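# Put the cover back onto the grey case

## Task

Set the lid back in place on top of the grey case, keep anything already achieved intact at the finish, and end with neither hand holding anything.

## Robot and tools

Robot: two arms, left_arm and right_arm, each ending in a five-finger hand (right hand on right_arm, its mirror image on left_arm). Measured base positions in the scene frame: left_arm (+0.010, +0.361, 0) m, right_arm (-0.050, -0.327, 0) m, both turned only slightly about z. A camera stand stands behind the arms. Loose objects may occasionally get a small push from outside.

Scene frame: origin at table-top height, halfway between the nominal bases; +z up, +x outward over the table, +y toward left_arm. Image left/right does not match arm names.

Hand point: a spot fixed to the palm, about 0.05 m in front of it and 0.15 m from the wrist flange. Its +z runs along straight fingers, +y leaves the palm face, +x goes across the palm away from the thumb on the right hand (toward the thumb on the left hand). Straight fingertips sit about 0.06-0.07 m beyond the point along +z and 0.06 m back along -y. A wrist bracket on the little-finger side can strike objects.

Row layout (used by execute_actions and move): 28 numbers, all in [-1, 1], always covering both arms. Order: left_arm dx, dy, dz, rx, ry, rz; left hand little, ring, middle, index, thumb_bend, thumb_turn, force_limit, speed; then the same 14 for right_arm. The six pose numbers are an offset, not a pose: they are measured from that arm's Hand target as it stood when the action or move began, along the Hand target's own axes. Scale: 1.0 = 0.6 m for dx/dy/dz and 180 degrees for the rotation vector rx/ry/rz. Six zeros re-request the current Hand target. The six motor numbers are absolute targets: +1 open/straight, -1 curled; thumb_turn +1 beside the palm, -1 across in front of it. force_limit maps -1..+1 to roughly 0..10 N (0..15 N for the two thumb motors). speed rises linearly from near zero at -1 to full at +0.48 and stays full above; use -0.94 or lower for a gentle close. Hand numbers never mean 'unchanged': to keep a hand as is, resend the eight hand numbers of the last executed row for it (before any row, send hand_measured plus hand_force_limit and hand_speed).

Tools:
- execute_actions(actions, cameras): actions is a list of actions; each action holds up to 15 rows, one per 1/30 s step, the last row repeated to fill 15. Every row of one action counts from the same starting Hand target; a new action starts from the updated one, so a repeated offset keeps moving. An empty list returns images of all cameras.
- move(target, speed, blend, blocking, cameras): target is one 28-number row or up to 15 rows; all rows count from the same starting Hand targets. speed in m/s, 0.002 to 4.3, default 0.25 (turn rate capped at twice that in rad/s); one value or one per row. blend in metres rounds corners; 0 stops at each row. Paths are straight, end together, last 0.5-10 s, and do not avoid obstacles or the other arm. blocking=false returns early while the move keeps running.
- wait(seconds 0-10), stop() to brake a running move, zoom_image(camera, region [x0,y0,x1,y1], at most 504x504 pixels), show_instructions(), finished_scene(scene=1), which is final.
Cameras: cam_head_left, cam_head_right, cam_high, cam_left_wrist, cam_right_wrist (all 672x504); ["all"] shows all.

Results: end_effector_position (m) and end_effector_quat_wxyz per arm in the scene frame; Hand target (the base for the next offsets); joint positions, velocities and torques; hand_measured, hand_stopped_by (moving, target, force, stalled, fault) and hand_load_n, each six values in motor order; a lost grip shows as load dropping to about 0. move adds a 'move:' line: done, off_target, moving, held or fault, plus limits=paced (pose clipped) or limits=held (steps withheld). MOTOR HOT warns of heat; OVER-TEMPERATURE FAULT means that arm went limp for 30-60 s or more.

Behaviour: each step the commanded orientation is clipped to within 40 degrees of the measured one. Arms often settle 1-3 cm (up to 5 cm) short, usually low; the next command re-asks, and you can add the remaining gap as an offset. Small turns may shift the hand point noticeably. Avoid paths near an arm's own base. A thumb turned in front can grip things about 0.035-0.065 m thick, or a handle down to about 0.025 m. Fingers keep moving after an action until target or force_limit; to squeeze harder raise force_limit and send a more-closed target; to release send a more-open one.

Avoid: dropping or releasing moving parts, anything leaving the table, fast impacts or strong presses on fixed or heavy objects, contact between the two arms or one hand gripping the other, overloading fingers, and long stretched or loaded holds that overheat motors. An arm blocked by something keeps pushing until you command it back past its hand point.

Each tool is called after "Request:" by a JSON object that holds its "op" and its "data", one argument or row to a line.

Reference images:

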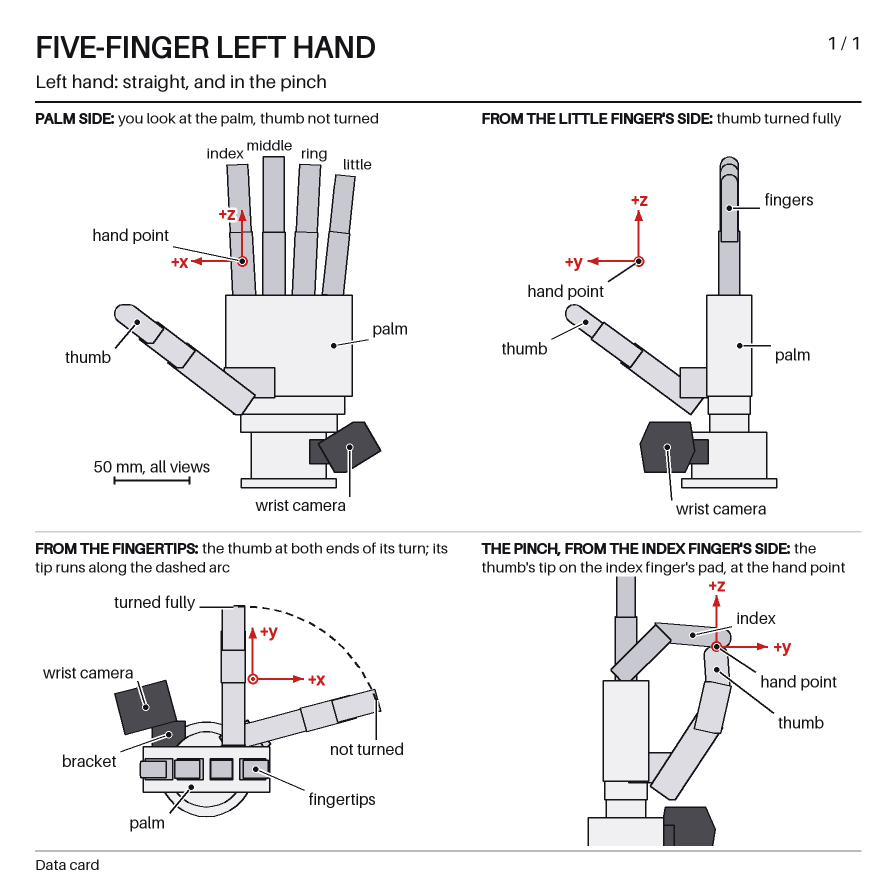

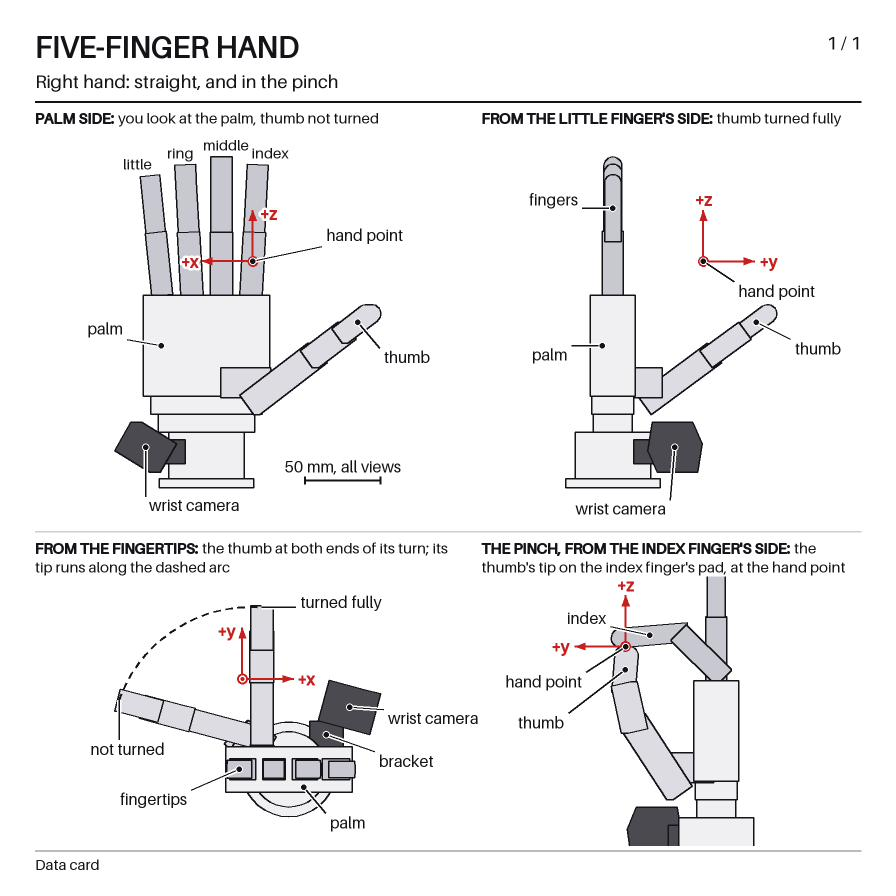

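## Session

Request:
{"op": "execute_actions", "data": {
  "actions": []
}}

Scene clock: 0.00 s.
left_arm: end_effector_position=(+0.7045, +0.6811, +0.2288) hand_measured=(+1.000, +1.000, +1.000, +1.000, +1.000, +1.000) hand_load_n=(+0.0, +0.0, +0.0, +0.0, +0.0, +0.0) hand_stopped_by=(target, target, target, target, target, target) hand_force_limit=0.00 hand_speed=-0.80 end_effector_quat_wxyz=(-0.178, +0.725, -0.567, +0.349) | right_arm: end_effector_position=(+0.4242, -0.3934, +0.3728) hand_measured=(+1.000, +1.000, +1.000, +1.000, +1.000, +1.000) hand_load_n=(+0.0, +0.0, +0.0, +0.0, +0.0, +0.0) hand_stopped_by=(target, target, target, target, target, target) hand_force_limit=0.00 hand_speed=-0.80 end_effector_quat_wxyz=(+0.057, +0.841, -0.254, +0.475)
Joint positions: left_arm=[0.616 2.167 2.29 -1.055 0.529 0.162] | right_arm=[0.136 1.156 1.293 -0.777 0.431 -1.096]
Joint velocities: within noise
Joint torques (N m): no reading
Heat: left arm: hottest wrist roll 30 °C; right arm: hottest waist 31 °C.
Hand target: left_arm +0.7091, +0.6841, +0.2373; -0.189, +0.720, -0.567, +0.352 | right_arm +0.4284, -0.3929, +0.3916; +0.050, +0.832, -0.256, +0.490

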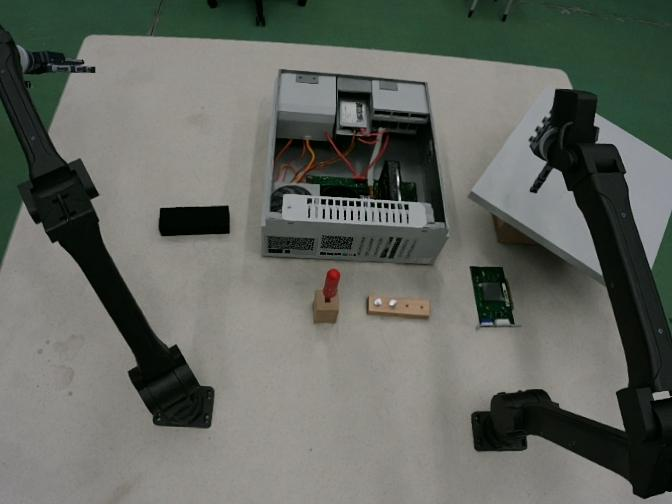

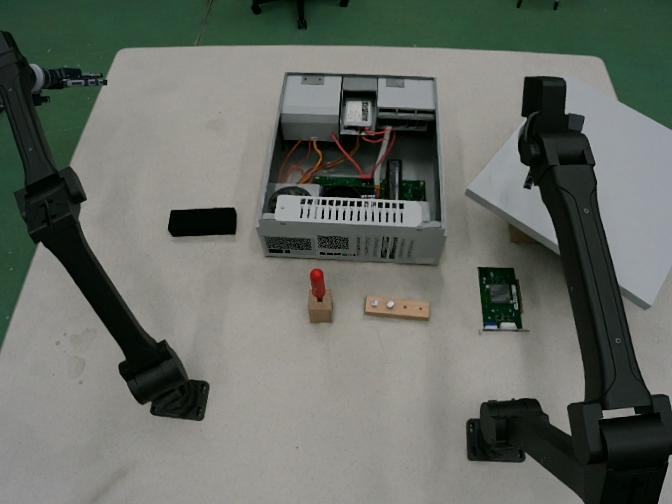

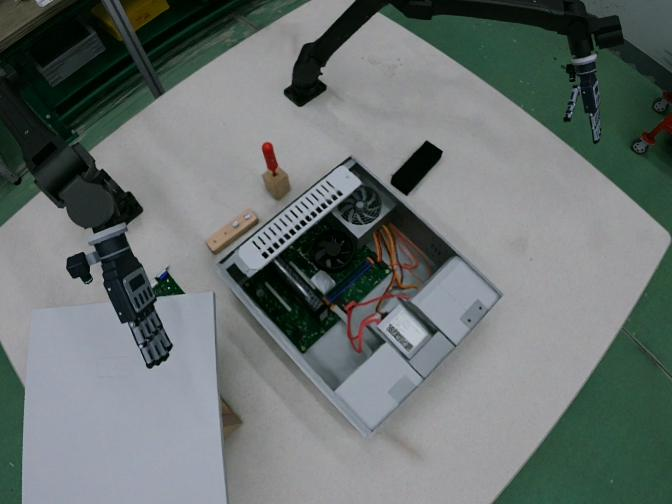

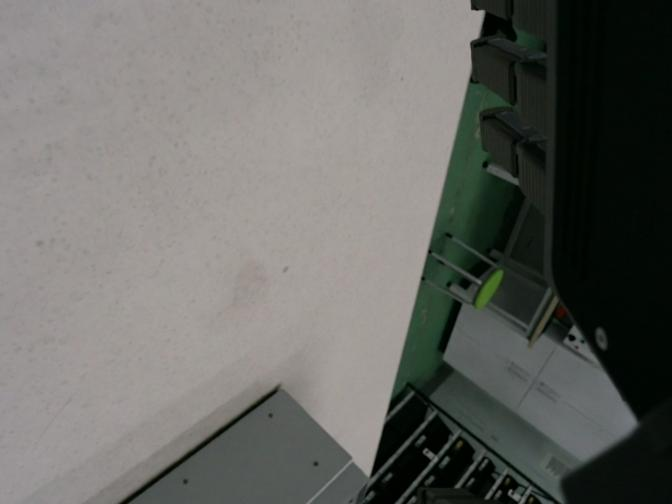

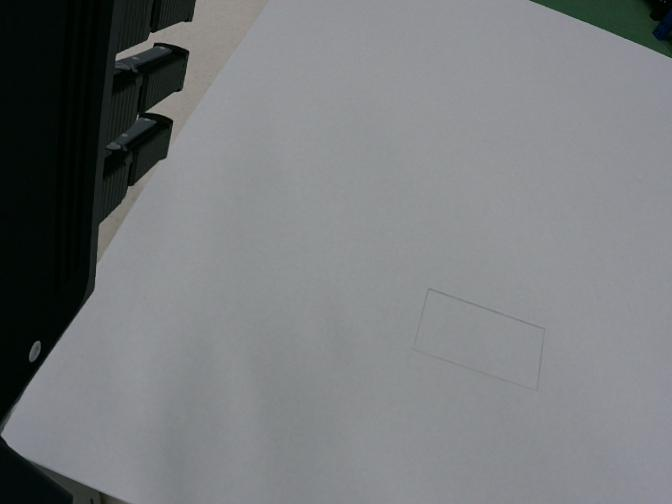

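Request:
{"op": "zoom_image", "data": {
  "camera": "cam_head_left",
  "region": [440, 60, 672, 340]
}}

Request:
{"op": "zoom_image", "data": {
  "camera": "cam_head_right",
  "region": [440, 50, 672, 340]
}}

Request:
{"op": "zoom_image", "data": {
  "camera": "cam_high",
  "region": [0, 260, 260, 504]
}}

Request:
{"op": "zoom_image", "data": {
  "camera": "cam_head_left",
  "region": [240, 50, 470, 280]
}}

Request:
{"op": "zoom_image", "data": {
  "camera": "cam_high",
  "region": [190, 140, 520, 450]
}}

Scaled by 1.800 from the camera's 672x504 image, which has a finer 960x720 frame.

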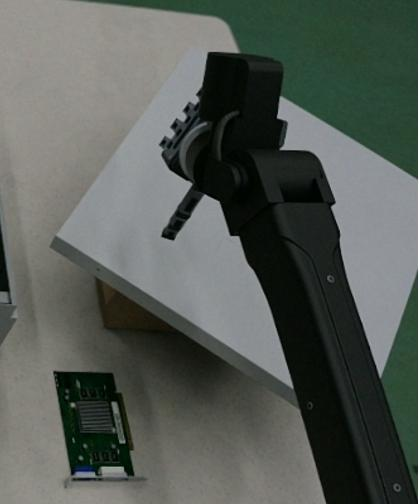

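Scaled by 1.738 from the camera's 672x504 image, which has a finer 960x720 frame.

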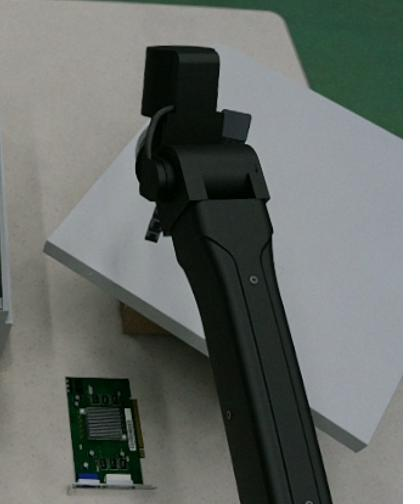

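Scaled by 1.938 from the camera's 672x504 image, which has a finer 960x720 frame.

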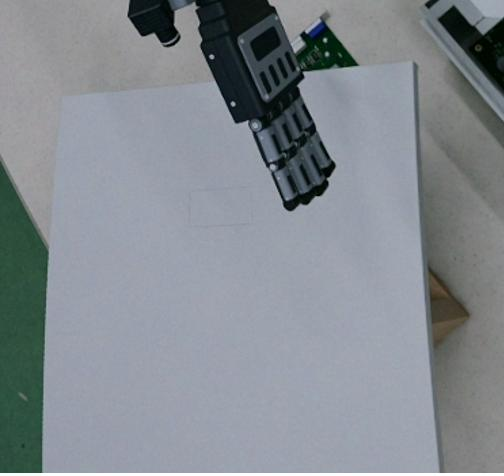

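Scaled by 2.191 from the camera's 672x504 image, which has a finer 960x720 frame.

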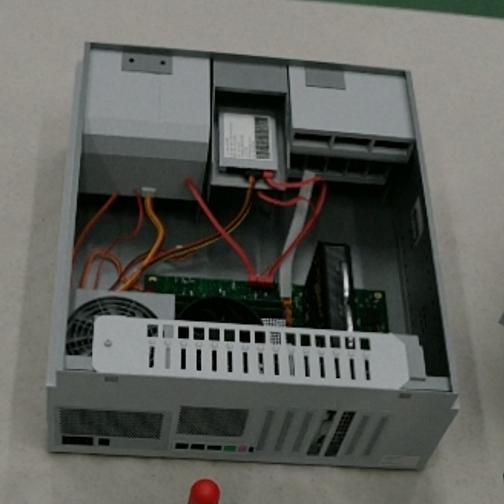

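Scaled by 1.527 from the camera's 672x504 image, which has a finer 960x720 frame.

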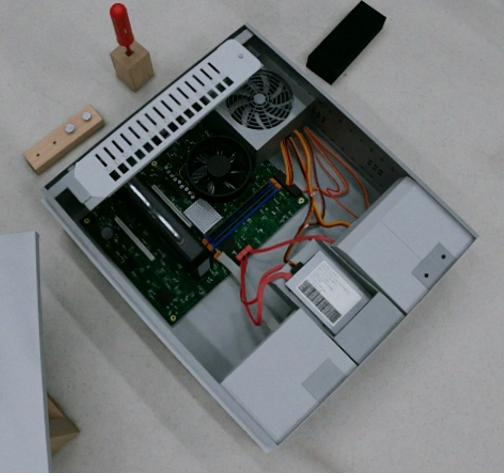

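Request:
{"op": "move", "data": {
  "target": [0,0,0,0,0,0,1,1,1,1,1,1,0,-0.8,-0.388,-0.0433,-0.0637,-0.0828,0.0798,-0.0208,1,1,1,1,1,1,0,-0.8],
  "speed": 0.25,
  "cameras": ["all"]
}}

Scene clock: 17.57 s.
left_arm: end_effector_position=(+0.7045, +0.6811, +0.2288) hand_measured=(+1.000, +1.000, +1.000, +1.000, +1.000, +1.000) hand_load_n=(+0.0, +0.0, +0.0, +0.0, -0.5, +0.0) hand_stopped_by=(target, target, target, target, target, target) hand_force_limit=0.00 hand_speed=-0.80 end_effector_quat_wxyz=(-0.178, +0.725, -0.567, +0.349) | right_arm: end_effector_position=(+0.3194, -0.2798, +0.2391) hand_measured=(+1.000, +1.000, +1.000, +1.000, +1.000, +1.000) hand_load_n=(+0.0, +0.0, +0.0, -0.5, +0.0, +0.0) hand_stopped_by=(target, target, target, target, target, target) hand_force_limit=0.00 hand_speed=-0.80 end_effector_quat_wxyz=(+0.205, +0.740, -0.297, +0.567)
Joint positions: left_arm=[0.616 2.167 2.29 -1.055 0.529 0.162] | right_arm=[0.678 1.187 0.862 -0.65 1.236 -0.586]
Joint torques (N m): left_arm=[-0.38 -20.37 12.11 1.39 0.55 0.05] | right_arm=[0.32 -5.66 8.34 0.08 -0.69 0.1]
Heat: left arm: hottest elbow 33 °C; right arm: hottest waist 31 °C.
Hand target: left_arm +0.7091, +0.6841, +0.2373; -0.189, +0.720, -0.567, +0.352 | right_arm +0.3202, -0.2701, +0.2198; +0.205, +0.758, -0.281, +0.551
Off the commanded pose: left_arm 0.010 m, 1 deg | right_arm 0.022 m, 3 deg.
move: off_target (right_arm)

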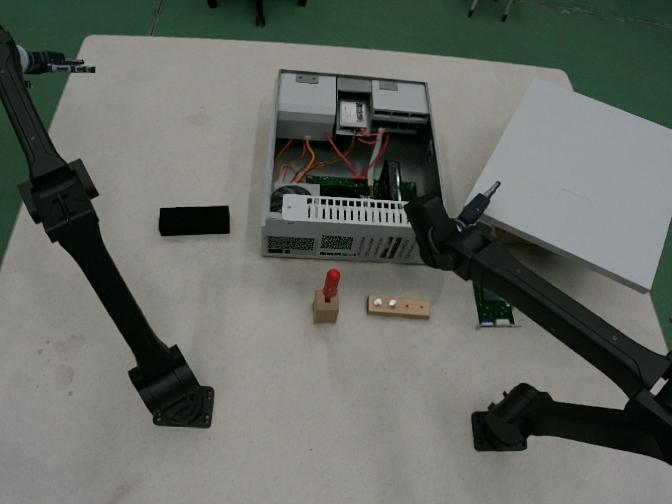

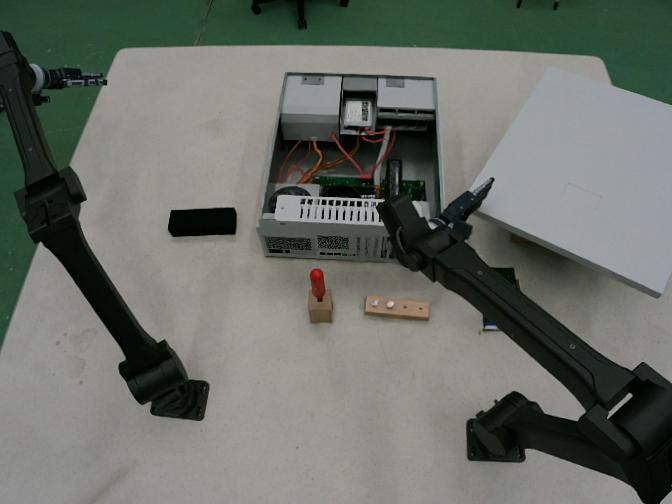

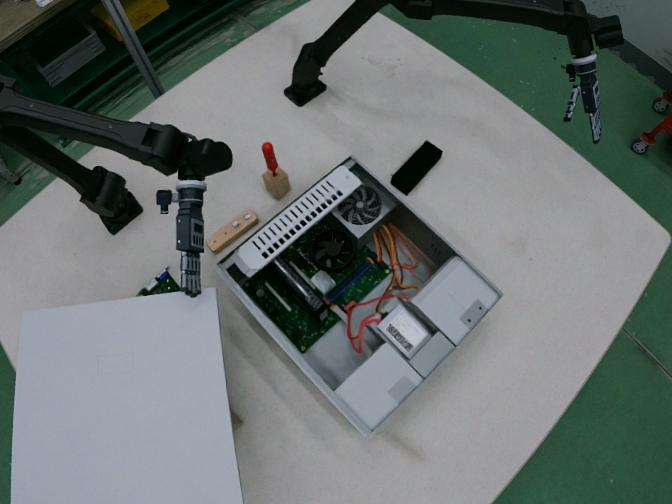

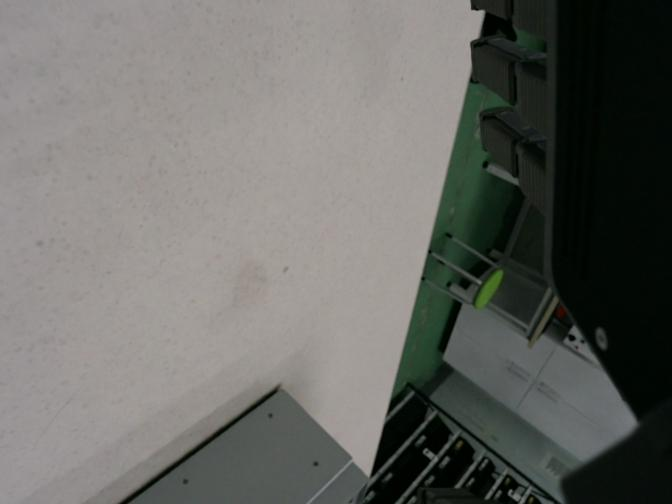

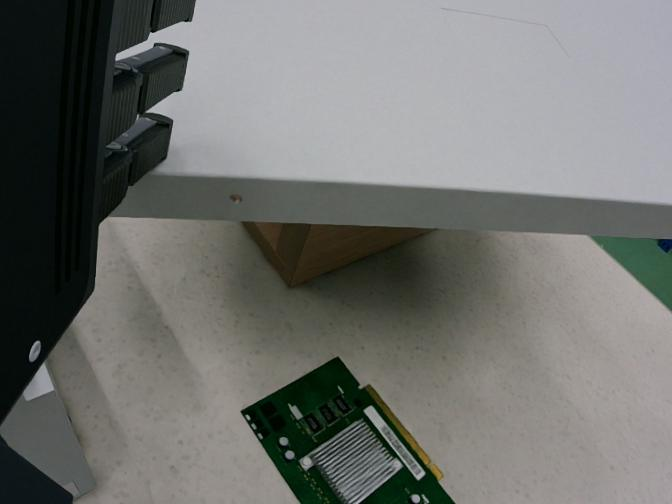

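Request:
{"op": "zoom_image", "data": {
  "camera": "cam_head_left",
  "region": [420, 60, 672, 320]
}}

Request:
{"op": "zoom_image", "data": {
  "camera": "cam_head_right",
  "region": [420, 50, 672, 310]
}}

Request:
{"op": "zoom_image", "data": {
  "camera": "cam_right_wrist",
  "region": [80, 80, 480, 380]
}}

Request:
{"op": "zoom_image", "data": {
  "camera": "cam_high",
  "region": [0, 240, 280, 504]
}}

Scaled by 1.938 from the camera's 672x504 image, which has a finer 960x720 frame.

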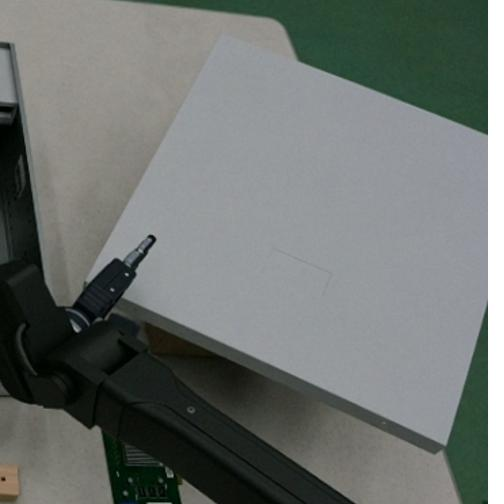

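Scaled by 1.938 from the camera's 672x504 image, which has a finer 960x720 frame.

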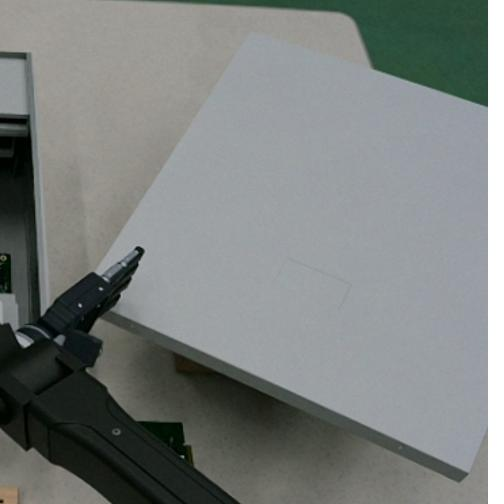

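Scaled by 1.260 from the camera's 672x504 image, which has a finer 960x720 frame.

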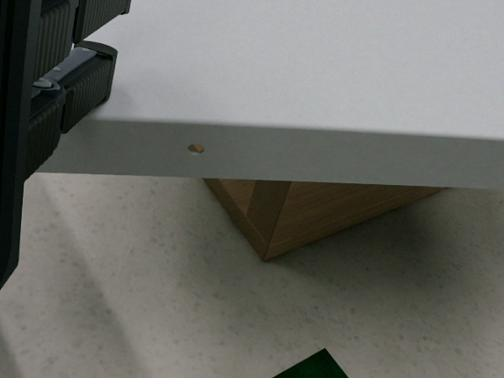

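Scaled by 1.800 from the camera's 672x504 image, which has a finer 960x720 frame.

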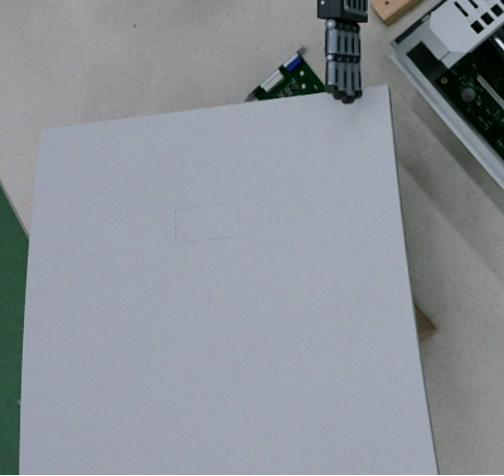

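Request:
{"op": "zoom_image", "data": {
  "camera": "cam_right_wrist",
  "region": [0, 0, 252, 252]
}}

Scaled by 2.000 from the camera's 672x504 image, which has a finer 960x720 frame.

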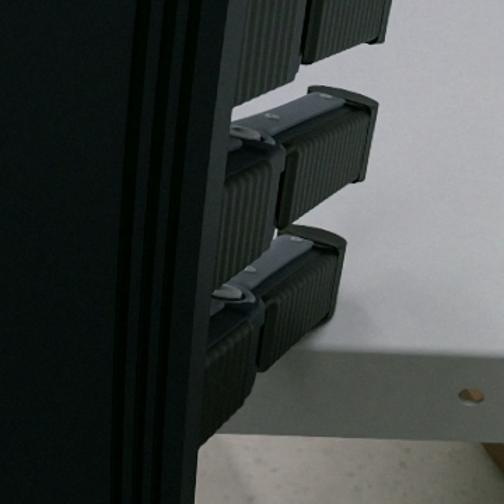

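Request:
{"op": "zoom_image", "data": {
  "camera": "cam_right_wrist",
  "region": [200, 160, 460, 320]
}}

Request:
{"op": "zoom_image", "data": {
  "camera": "cam_head_right",
  "region": [440, 170, 600, 290]
}}

Scaled by 1.938 from the camera's 672x504 image, which has a finer 960x720 frame.

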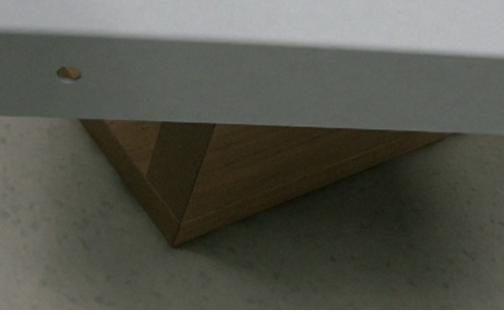

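Scaled by 3.150 from the camera's 672x504 image, which has a finer 960x720 frame.

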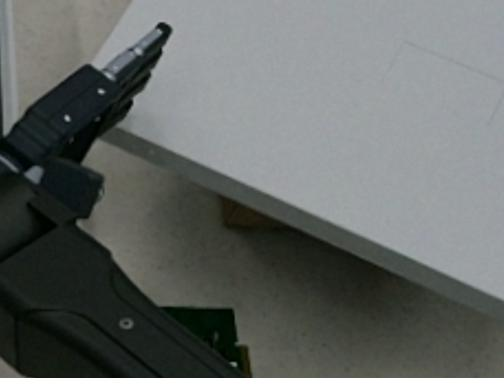

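Request:
{"op": "move", "data": {
  "target": [0,0,0,0,0,0,1,1,1,1,1,1,0,-0.8,-0.125,0.0402,-0.0622,0,0.1556,0,1,1,1,1,1,1,0,-0.8],
  "speed": 0.2,
  "cameras": ["cam_head_left","cam_head_right","cam_high","cam_right_wrist"]
}}

Scene clock: 45.70 s.
left_arm: end_effector_position=(+0.7045, +0.6811, +0.2288) hand_measured=(+1.000, +1.000, +1.000, +1.000, +1.000, +1.000) hand_load_n=(+0.0, +0.0, +0.0, +0.0, +0.0, +0.0) hand_stopped_by=(target, target, target, target, target, target) hand_force_limit=0.00 hand_speed=-0.80 end_effector_quat_wxyz=(-0.178, +0.725, -0.567, +0.349) | right_arm: end_effector_position=(+0.2610, -0.2534, +0.1636) hand_measured=(+1.000, +1.000, +1.000, +1.000, +1.000, +1.000) hand_load_n=(+0.0, +0.0, +0.0, +0.0, +0.0, +0.0) hand_stopped_by=(target, target, target, target, target, target) hand_force_limit=0.00 hand_speed=-0.80 end_effector_quat_wxyz=(+0.247, +0.662, -0.233, +0.668)
Joint positions: left_arm=[0.616 2.167 2.29 -1.055 0.529 0.162] | right_arm=[0.913 1.335 0.588 -0.309 1.588 -0.53]
Joint torques (N m): left_arm=[0.09 -20.07 12.16 1.33 0.45 0.05] | right_arm=[-0.15 -7.59 6.53 0.96 0.78 0.09]
Heat: left arm: hottest elbow 37 °C; right arm: hottest elbow 33 °C.
Hand target: left_arm +0.7091, +0.6841, +0.2373; -0.189, +0.720, -0.567, +0.352 | right_arm +0.2600, -0.2501, +0.1600; +0.267, +0.602, -0.224, +0.718
Off the commanded pose: left_arm 0.010 m, 1 deg | right_arm 0.005 m, 9 deg.
joint sent to its limit (right arm) — joint 5 (wrist yaw), upper limit. The joint targets are off in orientation, not in position.
move: off_target (right_arm)
Images, in order (width x height): cam_head_left 672x504, cam_head_right 672x504, cam_high 672x504, cam_right_wrist 672x504.

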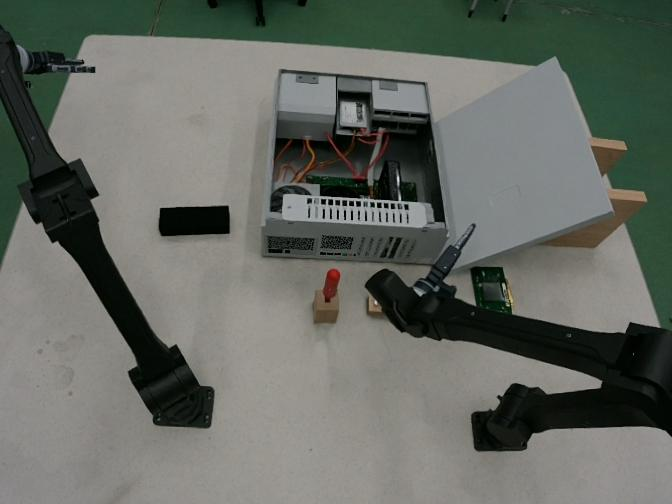

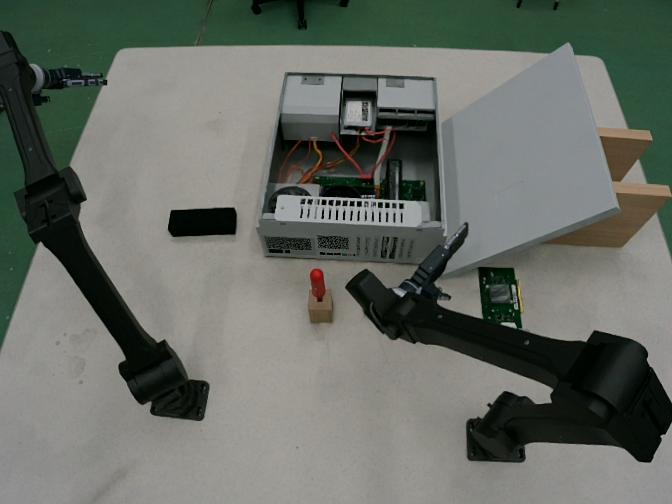

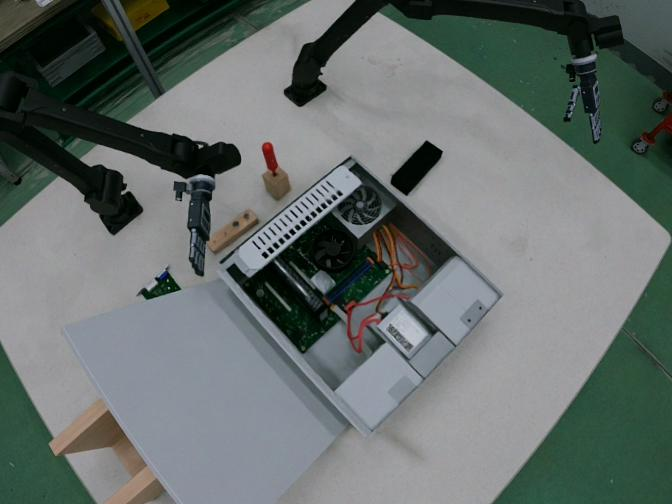

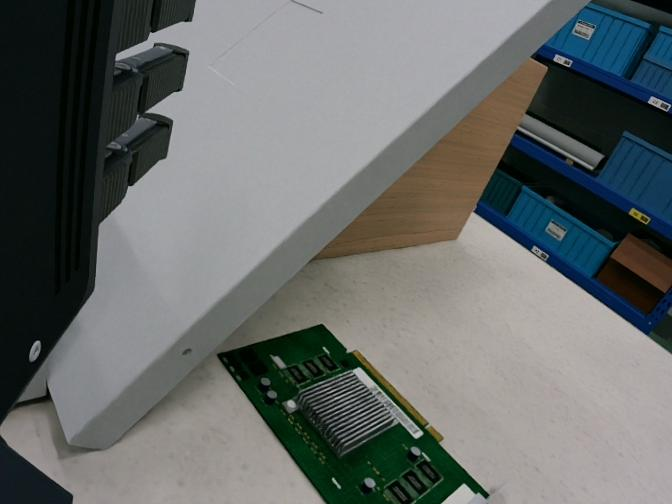

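Request:
{"op": "zoom_image", "data": {
  "camera": "cam_head_left",
  "region": [400, 40, 672, 300]
}}

Request:
{"op": "zoom_image", "data": {
  "camera": "cam_high",
  "region": [20, 220, 400, 504]
}}

Request:
{"op": "zoom_image", "data": {
  "camera": "cam_head_right",
  "region": [400, 30, 672, 300]
}}

Request:
{"op": "zoom_image", "data": {
  "camera": "cam_right_wrist",
  "region": [0, 200, 336, 504]
}}

Scaled by 1.853 from the camera's 672x504 image, which has a finer 960x720 frame.

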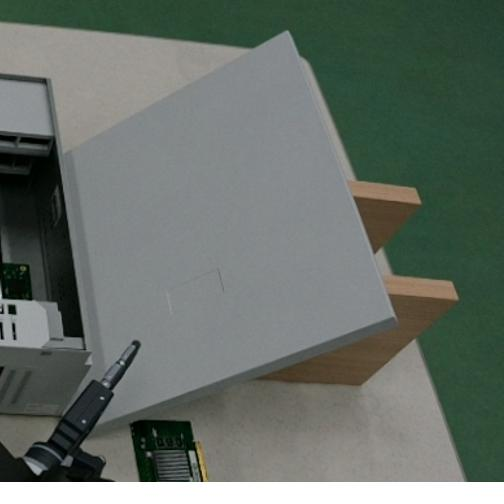

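Scaled by 1.326 from the camera's 672x504 image, which has a finer 960x720 frame.

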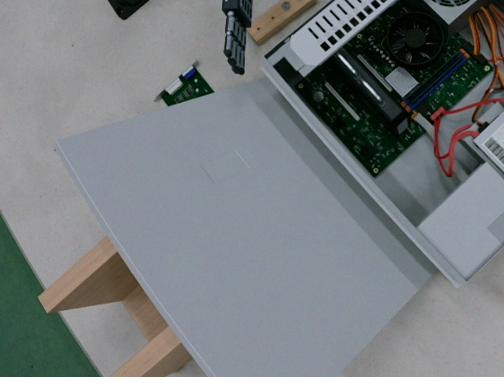

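Scaled by 1.853 from the camera's 672x504 image, which has a finer 960x720 frame.

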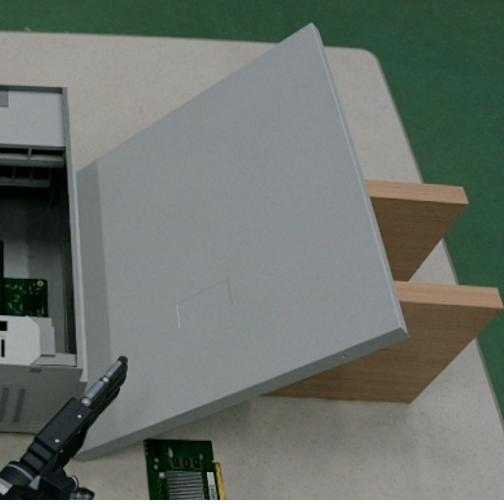

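Scaled by 1.500 from the camera's 672x504 image, which has a finer 960x720 frame.

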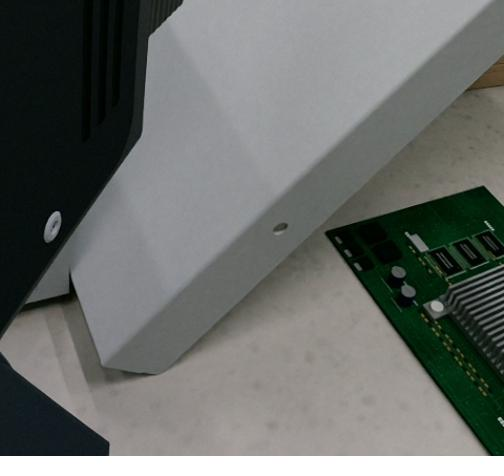

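Request:
{"op": "move", "data": {
  "target": [
    [0.39,0.117,-0.27,-0.043,-0.0267,0.043,1,1,1,1,1,1,0,-0.8,0.4087,0.066,0.1753,0.1458,-0.1828,0.0838,1,1,1,1,1,1,0,-0.8],
    [0.7798,0.2345,-0.5392,-0.086,-0.0534,0.0861,1,1,1,1,1,1,0,-0.8,0.4658,0.2035,0.619,0.2916,-0.3655,0.1676,1,1,1,1,1,1,0,-0.8]
  ],
  "speed": 0.3,
  "blend": 0.05,
  "cameras": ["all"]
}}

Scene clock: 87.00 s.
left_arm: end_effector_position=(+0.4311, +0.2427, +0.4858) hand_measured=(+1.000, +1.000, +1.000, +1.000, +1.000, +1.000) hand_load_n=(+0.0, +0.0, +0.0, +0.0, +0.0, +0.0) hand_stopped_by=(target, target, target, target, target, target) hand_force_limit=0.00 hand_speed=-0.80 end_effector_quat_wxyz=(-0.186, +0.679, -0.684, +0.190) | right_arm: end_effector_position=(+0.4177, -0.5479, +0.4806) hand_measured=(+1.000, +1.000, +1.000, +1.000, +1.000, +1.000) hand_load_n=(+0.0, +0.0, +0.0, +0.0, +0.0, -0.5) hand_stopped_by=(target, target, target, target, target, target) hand_force_limit=0.00 hand_speed=-0.80 end_effector_quat_wxyz=(-0.354, +0.855, -0.164, +0.343)
Joint positions: left_arm=[-0.194 1.449 2.103 -1.696 -0.107 -0.189] | right_arm=[-0.657 1.606 2.154 -1.695 -0.971 -1.65]
Joint torques (N m): left_arm=[-0.85 -9.47 11.74 0.54 0.01 -0.05] | right_arm=[-0.73 -12.81 12.37 0.46 -0.64 -0.18]
Heat: left arm: hottest elbow 41 °C; right arm: hottest elbow 33 °C.
Hand target: left_arm +0.4302, +0.2409, +0.5002; -0.182, +0.683, -0.683, +0.183 | right_arm +0.4205, -0.5495, +0.5000; -0.345, +0.857, -0.143, +0.354
Off the commanded pose: left_arm 0.015 m, 1 deg | right_arm 0.020 m, 3 deg.
joint sent to its limit (left arm) — joint 4 (wrist pitch), lower limit. The joint targets still meet the commanded pose.
joint sent to its limit (right arm) — joint 4 (wrist pitch), lower limit. The joint targets still meet the commanded pose.
move: off_target (left_arm, right_arm)

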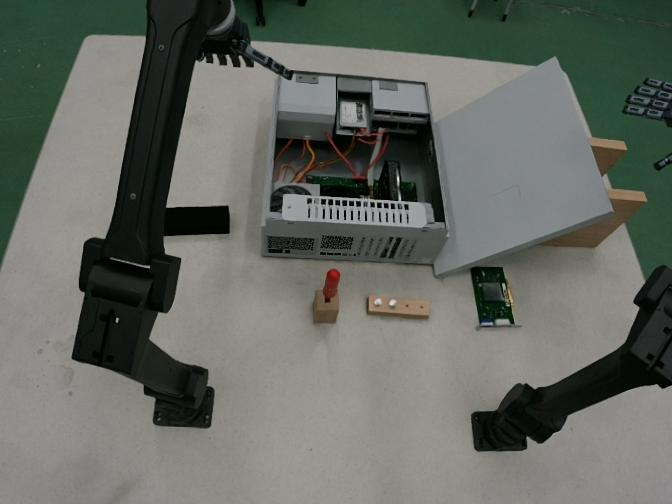

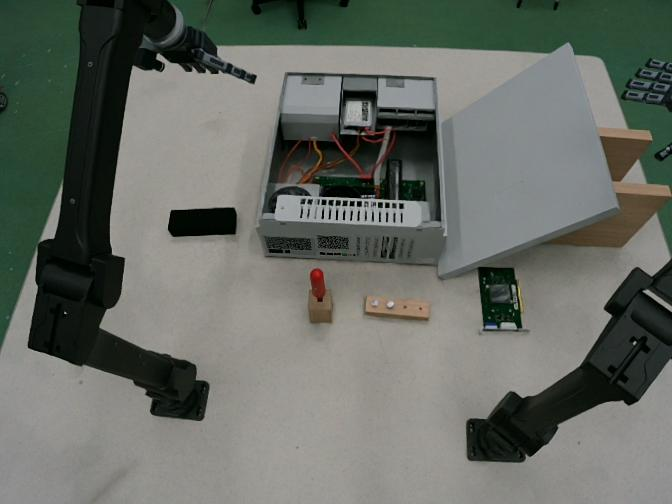

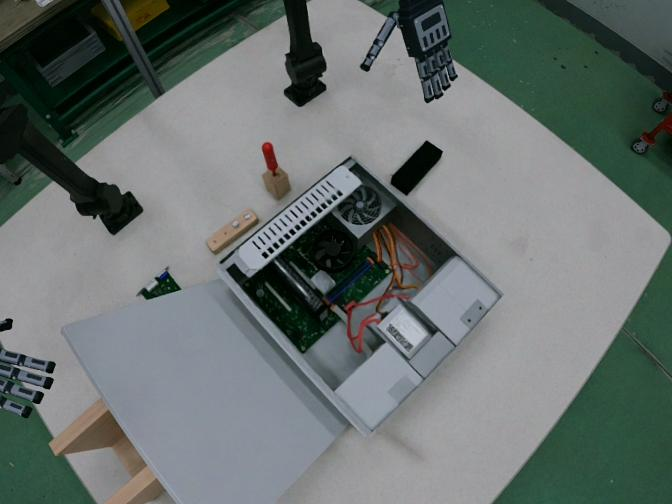

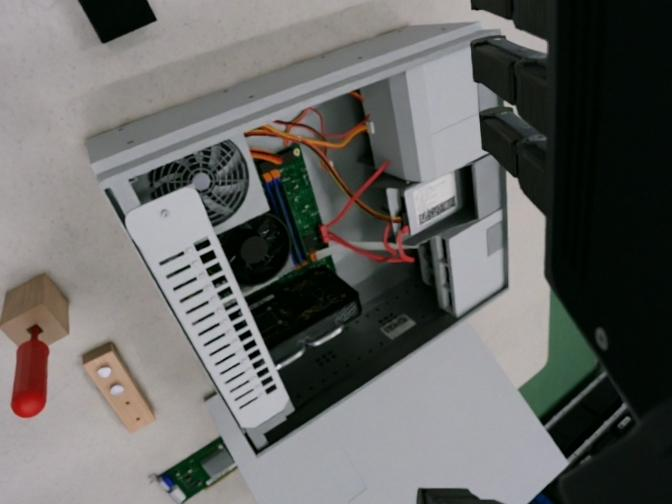

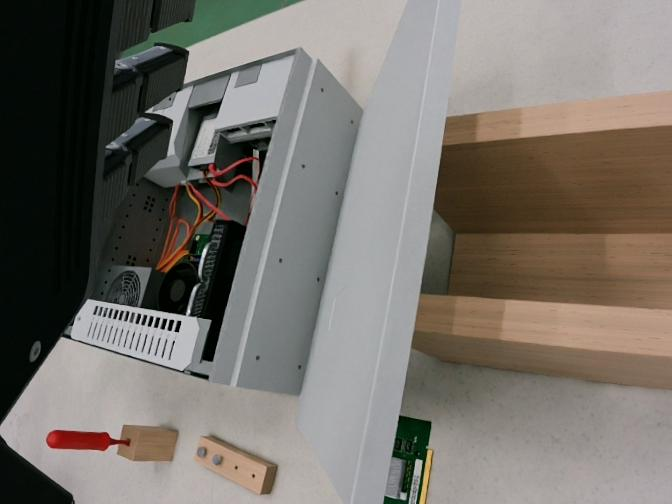

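Request:
{"op": "zoom_image", "data": {
  "camera": "cam_right_wrist",
  "region": [180, 30, 480, 270]
}}

Request:
{"op": "zoom_image", "data": {
  "camera": "cam_right_wrist",
  "region": [180, 250, 480, 504]
}}

Request:
{"op": "zoom_image", "data": {
  "camera": "cam_left_wrist",
  "region": [80, 20, 380, 260]
}}

Request:
{"op": "zoom_image", "data": {
  "camera": "cam_left_wrist",
  "region": [180, 280, 520, 504]
}}

Request:
{"op": "zoom_image", "data": {
  "camera": "cam_left_wrist",
  "region": [340, 10, 640, 330]
}}

Scaled by 1.680 from the camera's 672x504 image, which has a finer 960x720 frame.

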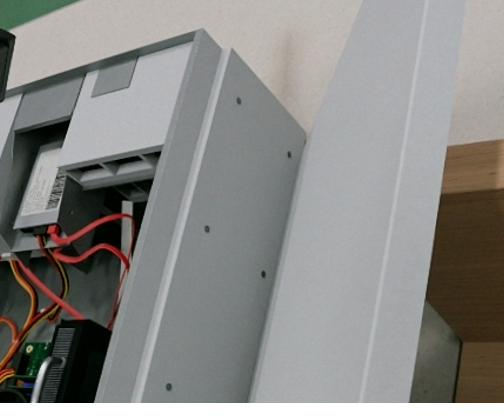

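Scaled by 1.680 from the camera's 672x504 image, which has a finer 960x720 frame.

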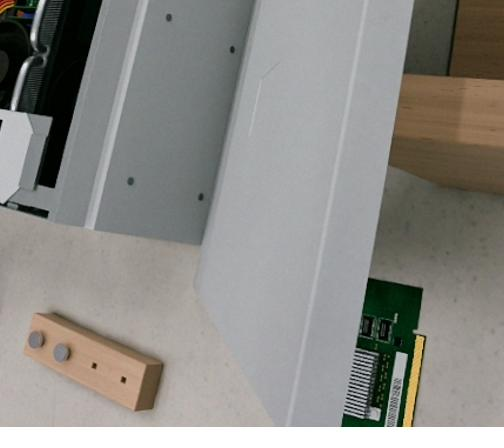

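Scaled by 1.680 from the camera's 672x504 image, which has a finer 960x720 frame.

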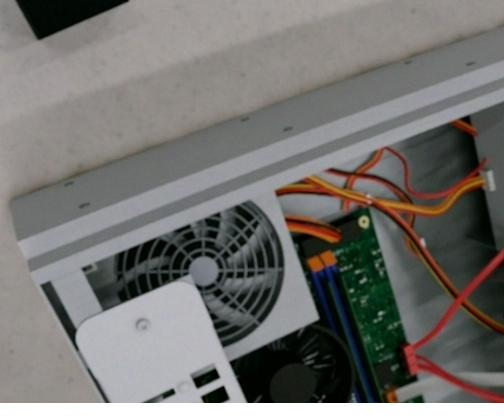

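Scaled by 1.482 from the camera's 672x504 image, which has a finer 960x720 frame.

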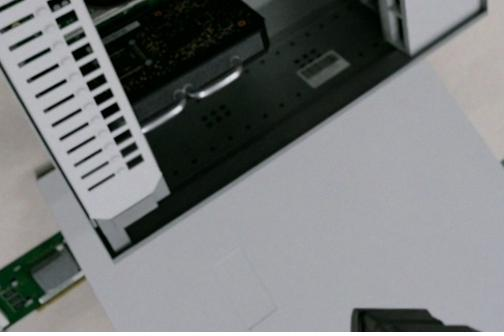

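Scaled by 1.575 from the camera's 672x504 image, which has a finer 960x720 frame.

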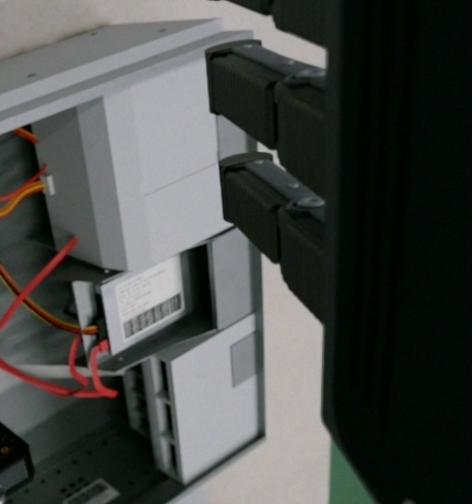

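Request:
{"op": "move", "data": {
  "target": [0,0,0,0,0,0,1,1,1,1,1,1,0,-0.8,0.0508,0.1862,0.2558,-0.0124,0,-0.0143,1,1,1,1,1,-1,0,-0.3],
  "speed": 0.2,
  "cameras": ["all"]
}}

Scene clock: 106.20 s.
left_arm: end_effector_position=(+0.4311, +0.2427, +0.4858) hand_measured=(+1.000, +1.000, +1.000, +1.000, +1.000, +1.000) hand_load_n=(+0.0, +0.0, +0.0, +0.0, -0.5, +0.0) hand_stopped_by=(target, target, target, target, target, target) hand_force_limit=0.00 hand_speed=-0.80 end_effector_quat_wxyz=(-0.186, +0.679, -0.684, +0.190) | right_arm: end_effector_position=(+0.5470, -0.5732, +0.3567) hand_measured=(+1.000, +1.000, +1.000, +1.000, +1.000, -1.000) hand_load_n=(+0.0, +0.0, +0.0, +0.0, +0.0, +0.5) hand_stopped_by=(target, target, target, target, target, target) hand_force_limit=0.00 hand_speed=-0.30 end_effector_quat_wxyz=(-0.320, +0.868, -0.131, +0.356)
Joint positions: left_arm=[-0.194 1.449 2.103 -1.696 -0.107 -0.189] | right_arm=[-0.535 1.76 1.998 -1.238 -0.873 -1.561]
Joint torques (N m): left_arm=[-1.08 -9.41 11.74 0.7 -0.08 -0.08] | right_arm=[-0.32 -16.79 9.25 1.62 -0.43 0.09]
Heat: left arm: hottest elbow 43 °C; right arm: hottest elbow 36 °C.
Hand target: left_arm +0.4302, +0.2409, +0.5002; -0.182, +0.683, -0.683, +0.183 | right_arm +0.5505, -0.5697, +0.3596; -0.320, +0.867, -0.131, +0.359
Off the commanded pose: left_arm 0.015 m, 1 deg | right_arm 0.006 m, 0 deg.
joint sent to its limit (left arm) — joint 4 (wrist pitch), lower limit. The joint targets still meet the commanded pose.
move: off_target (left_arm)

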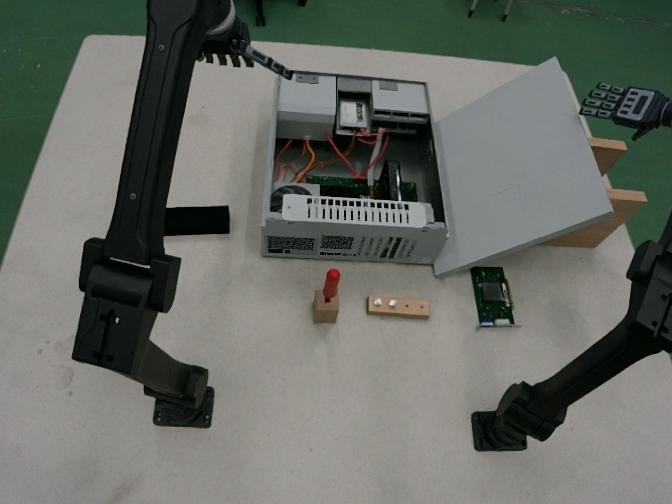

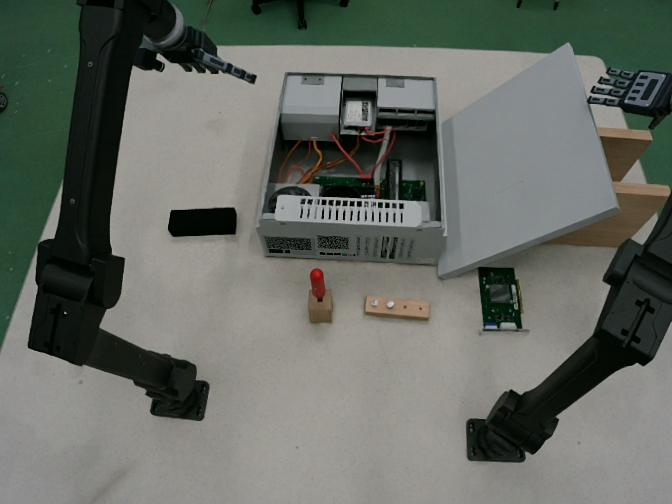

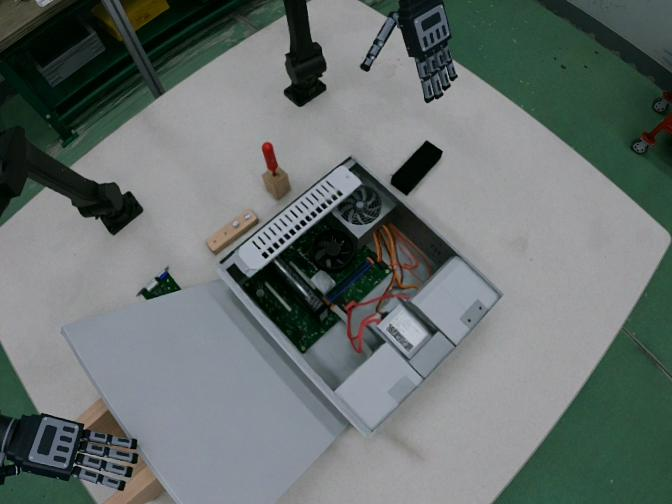

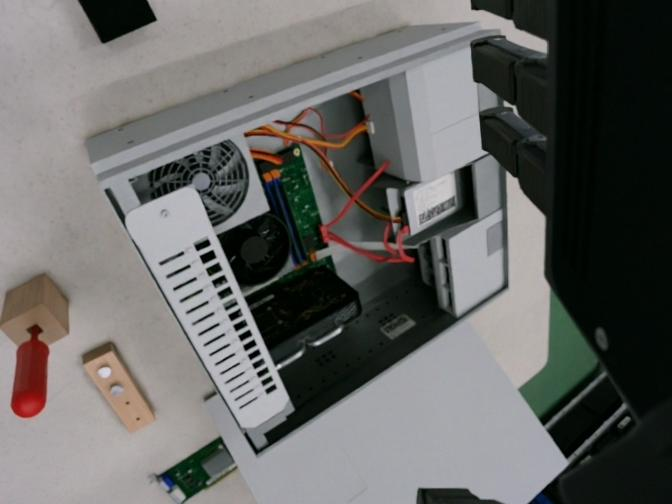

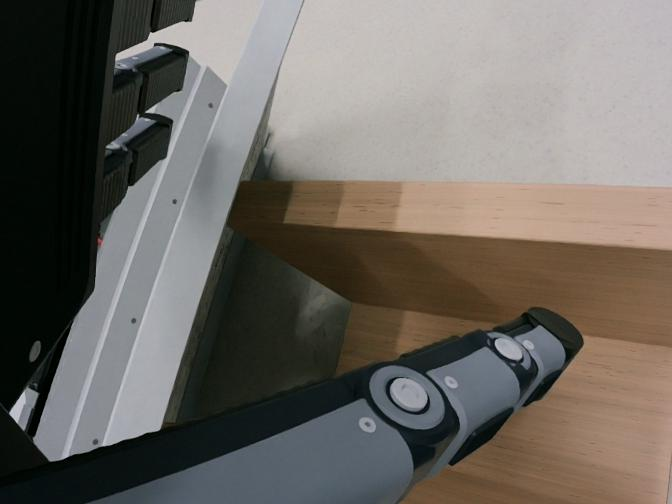

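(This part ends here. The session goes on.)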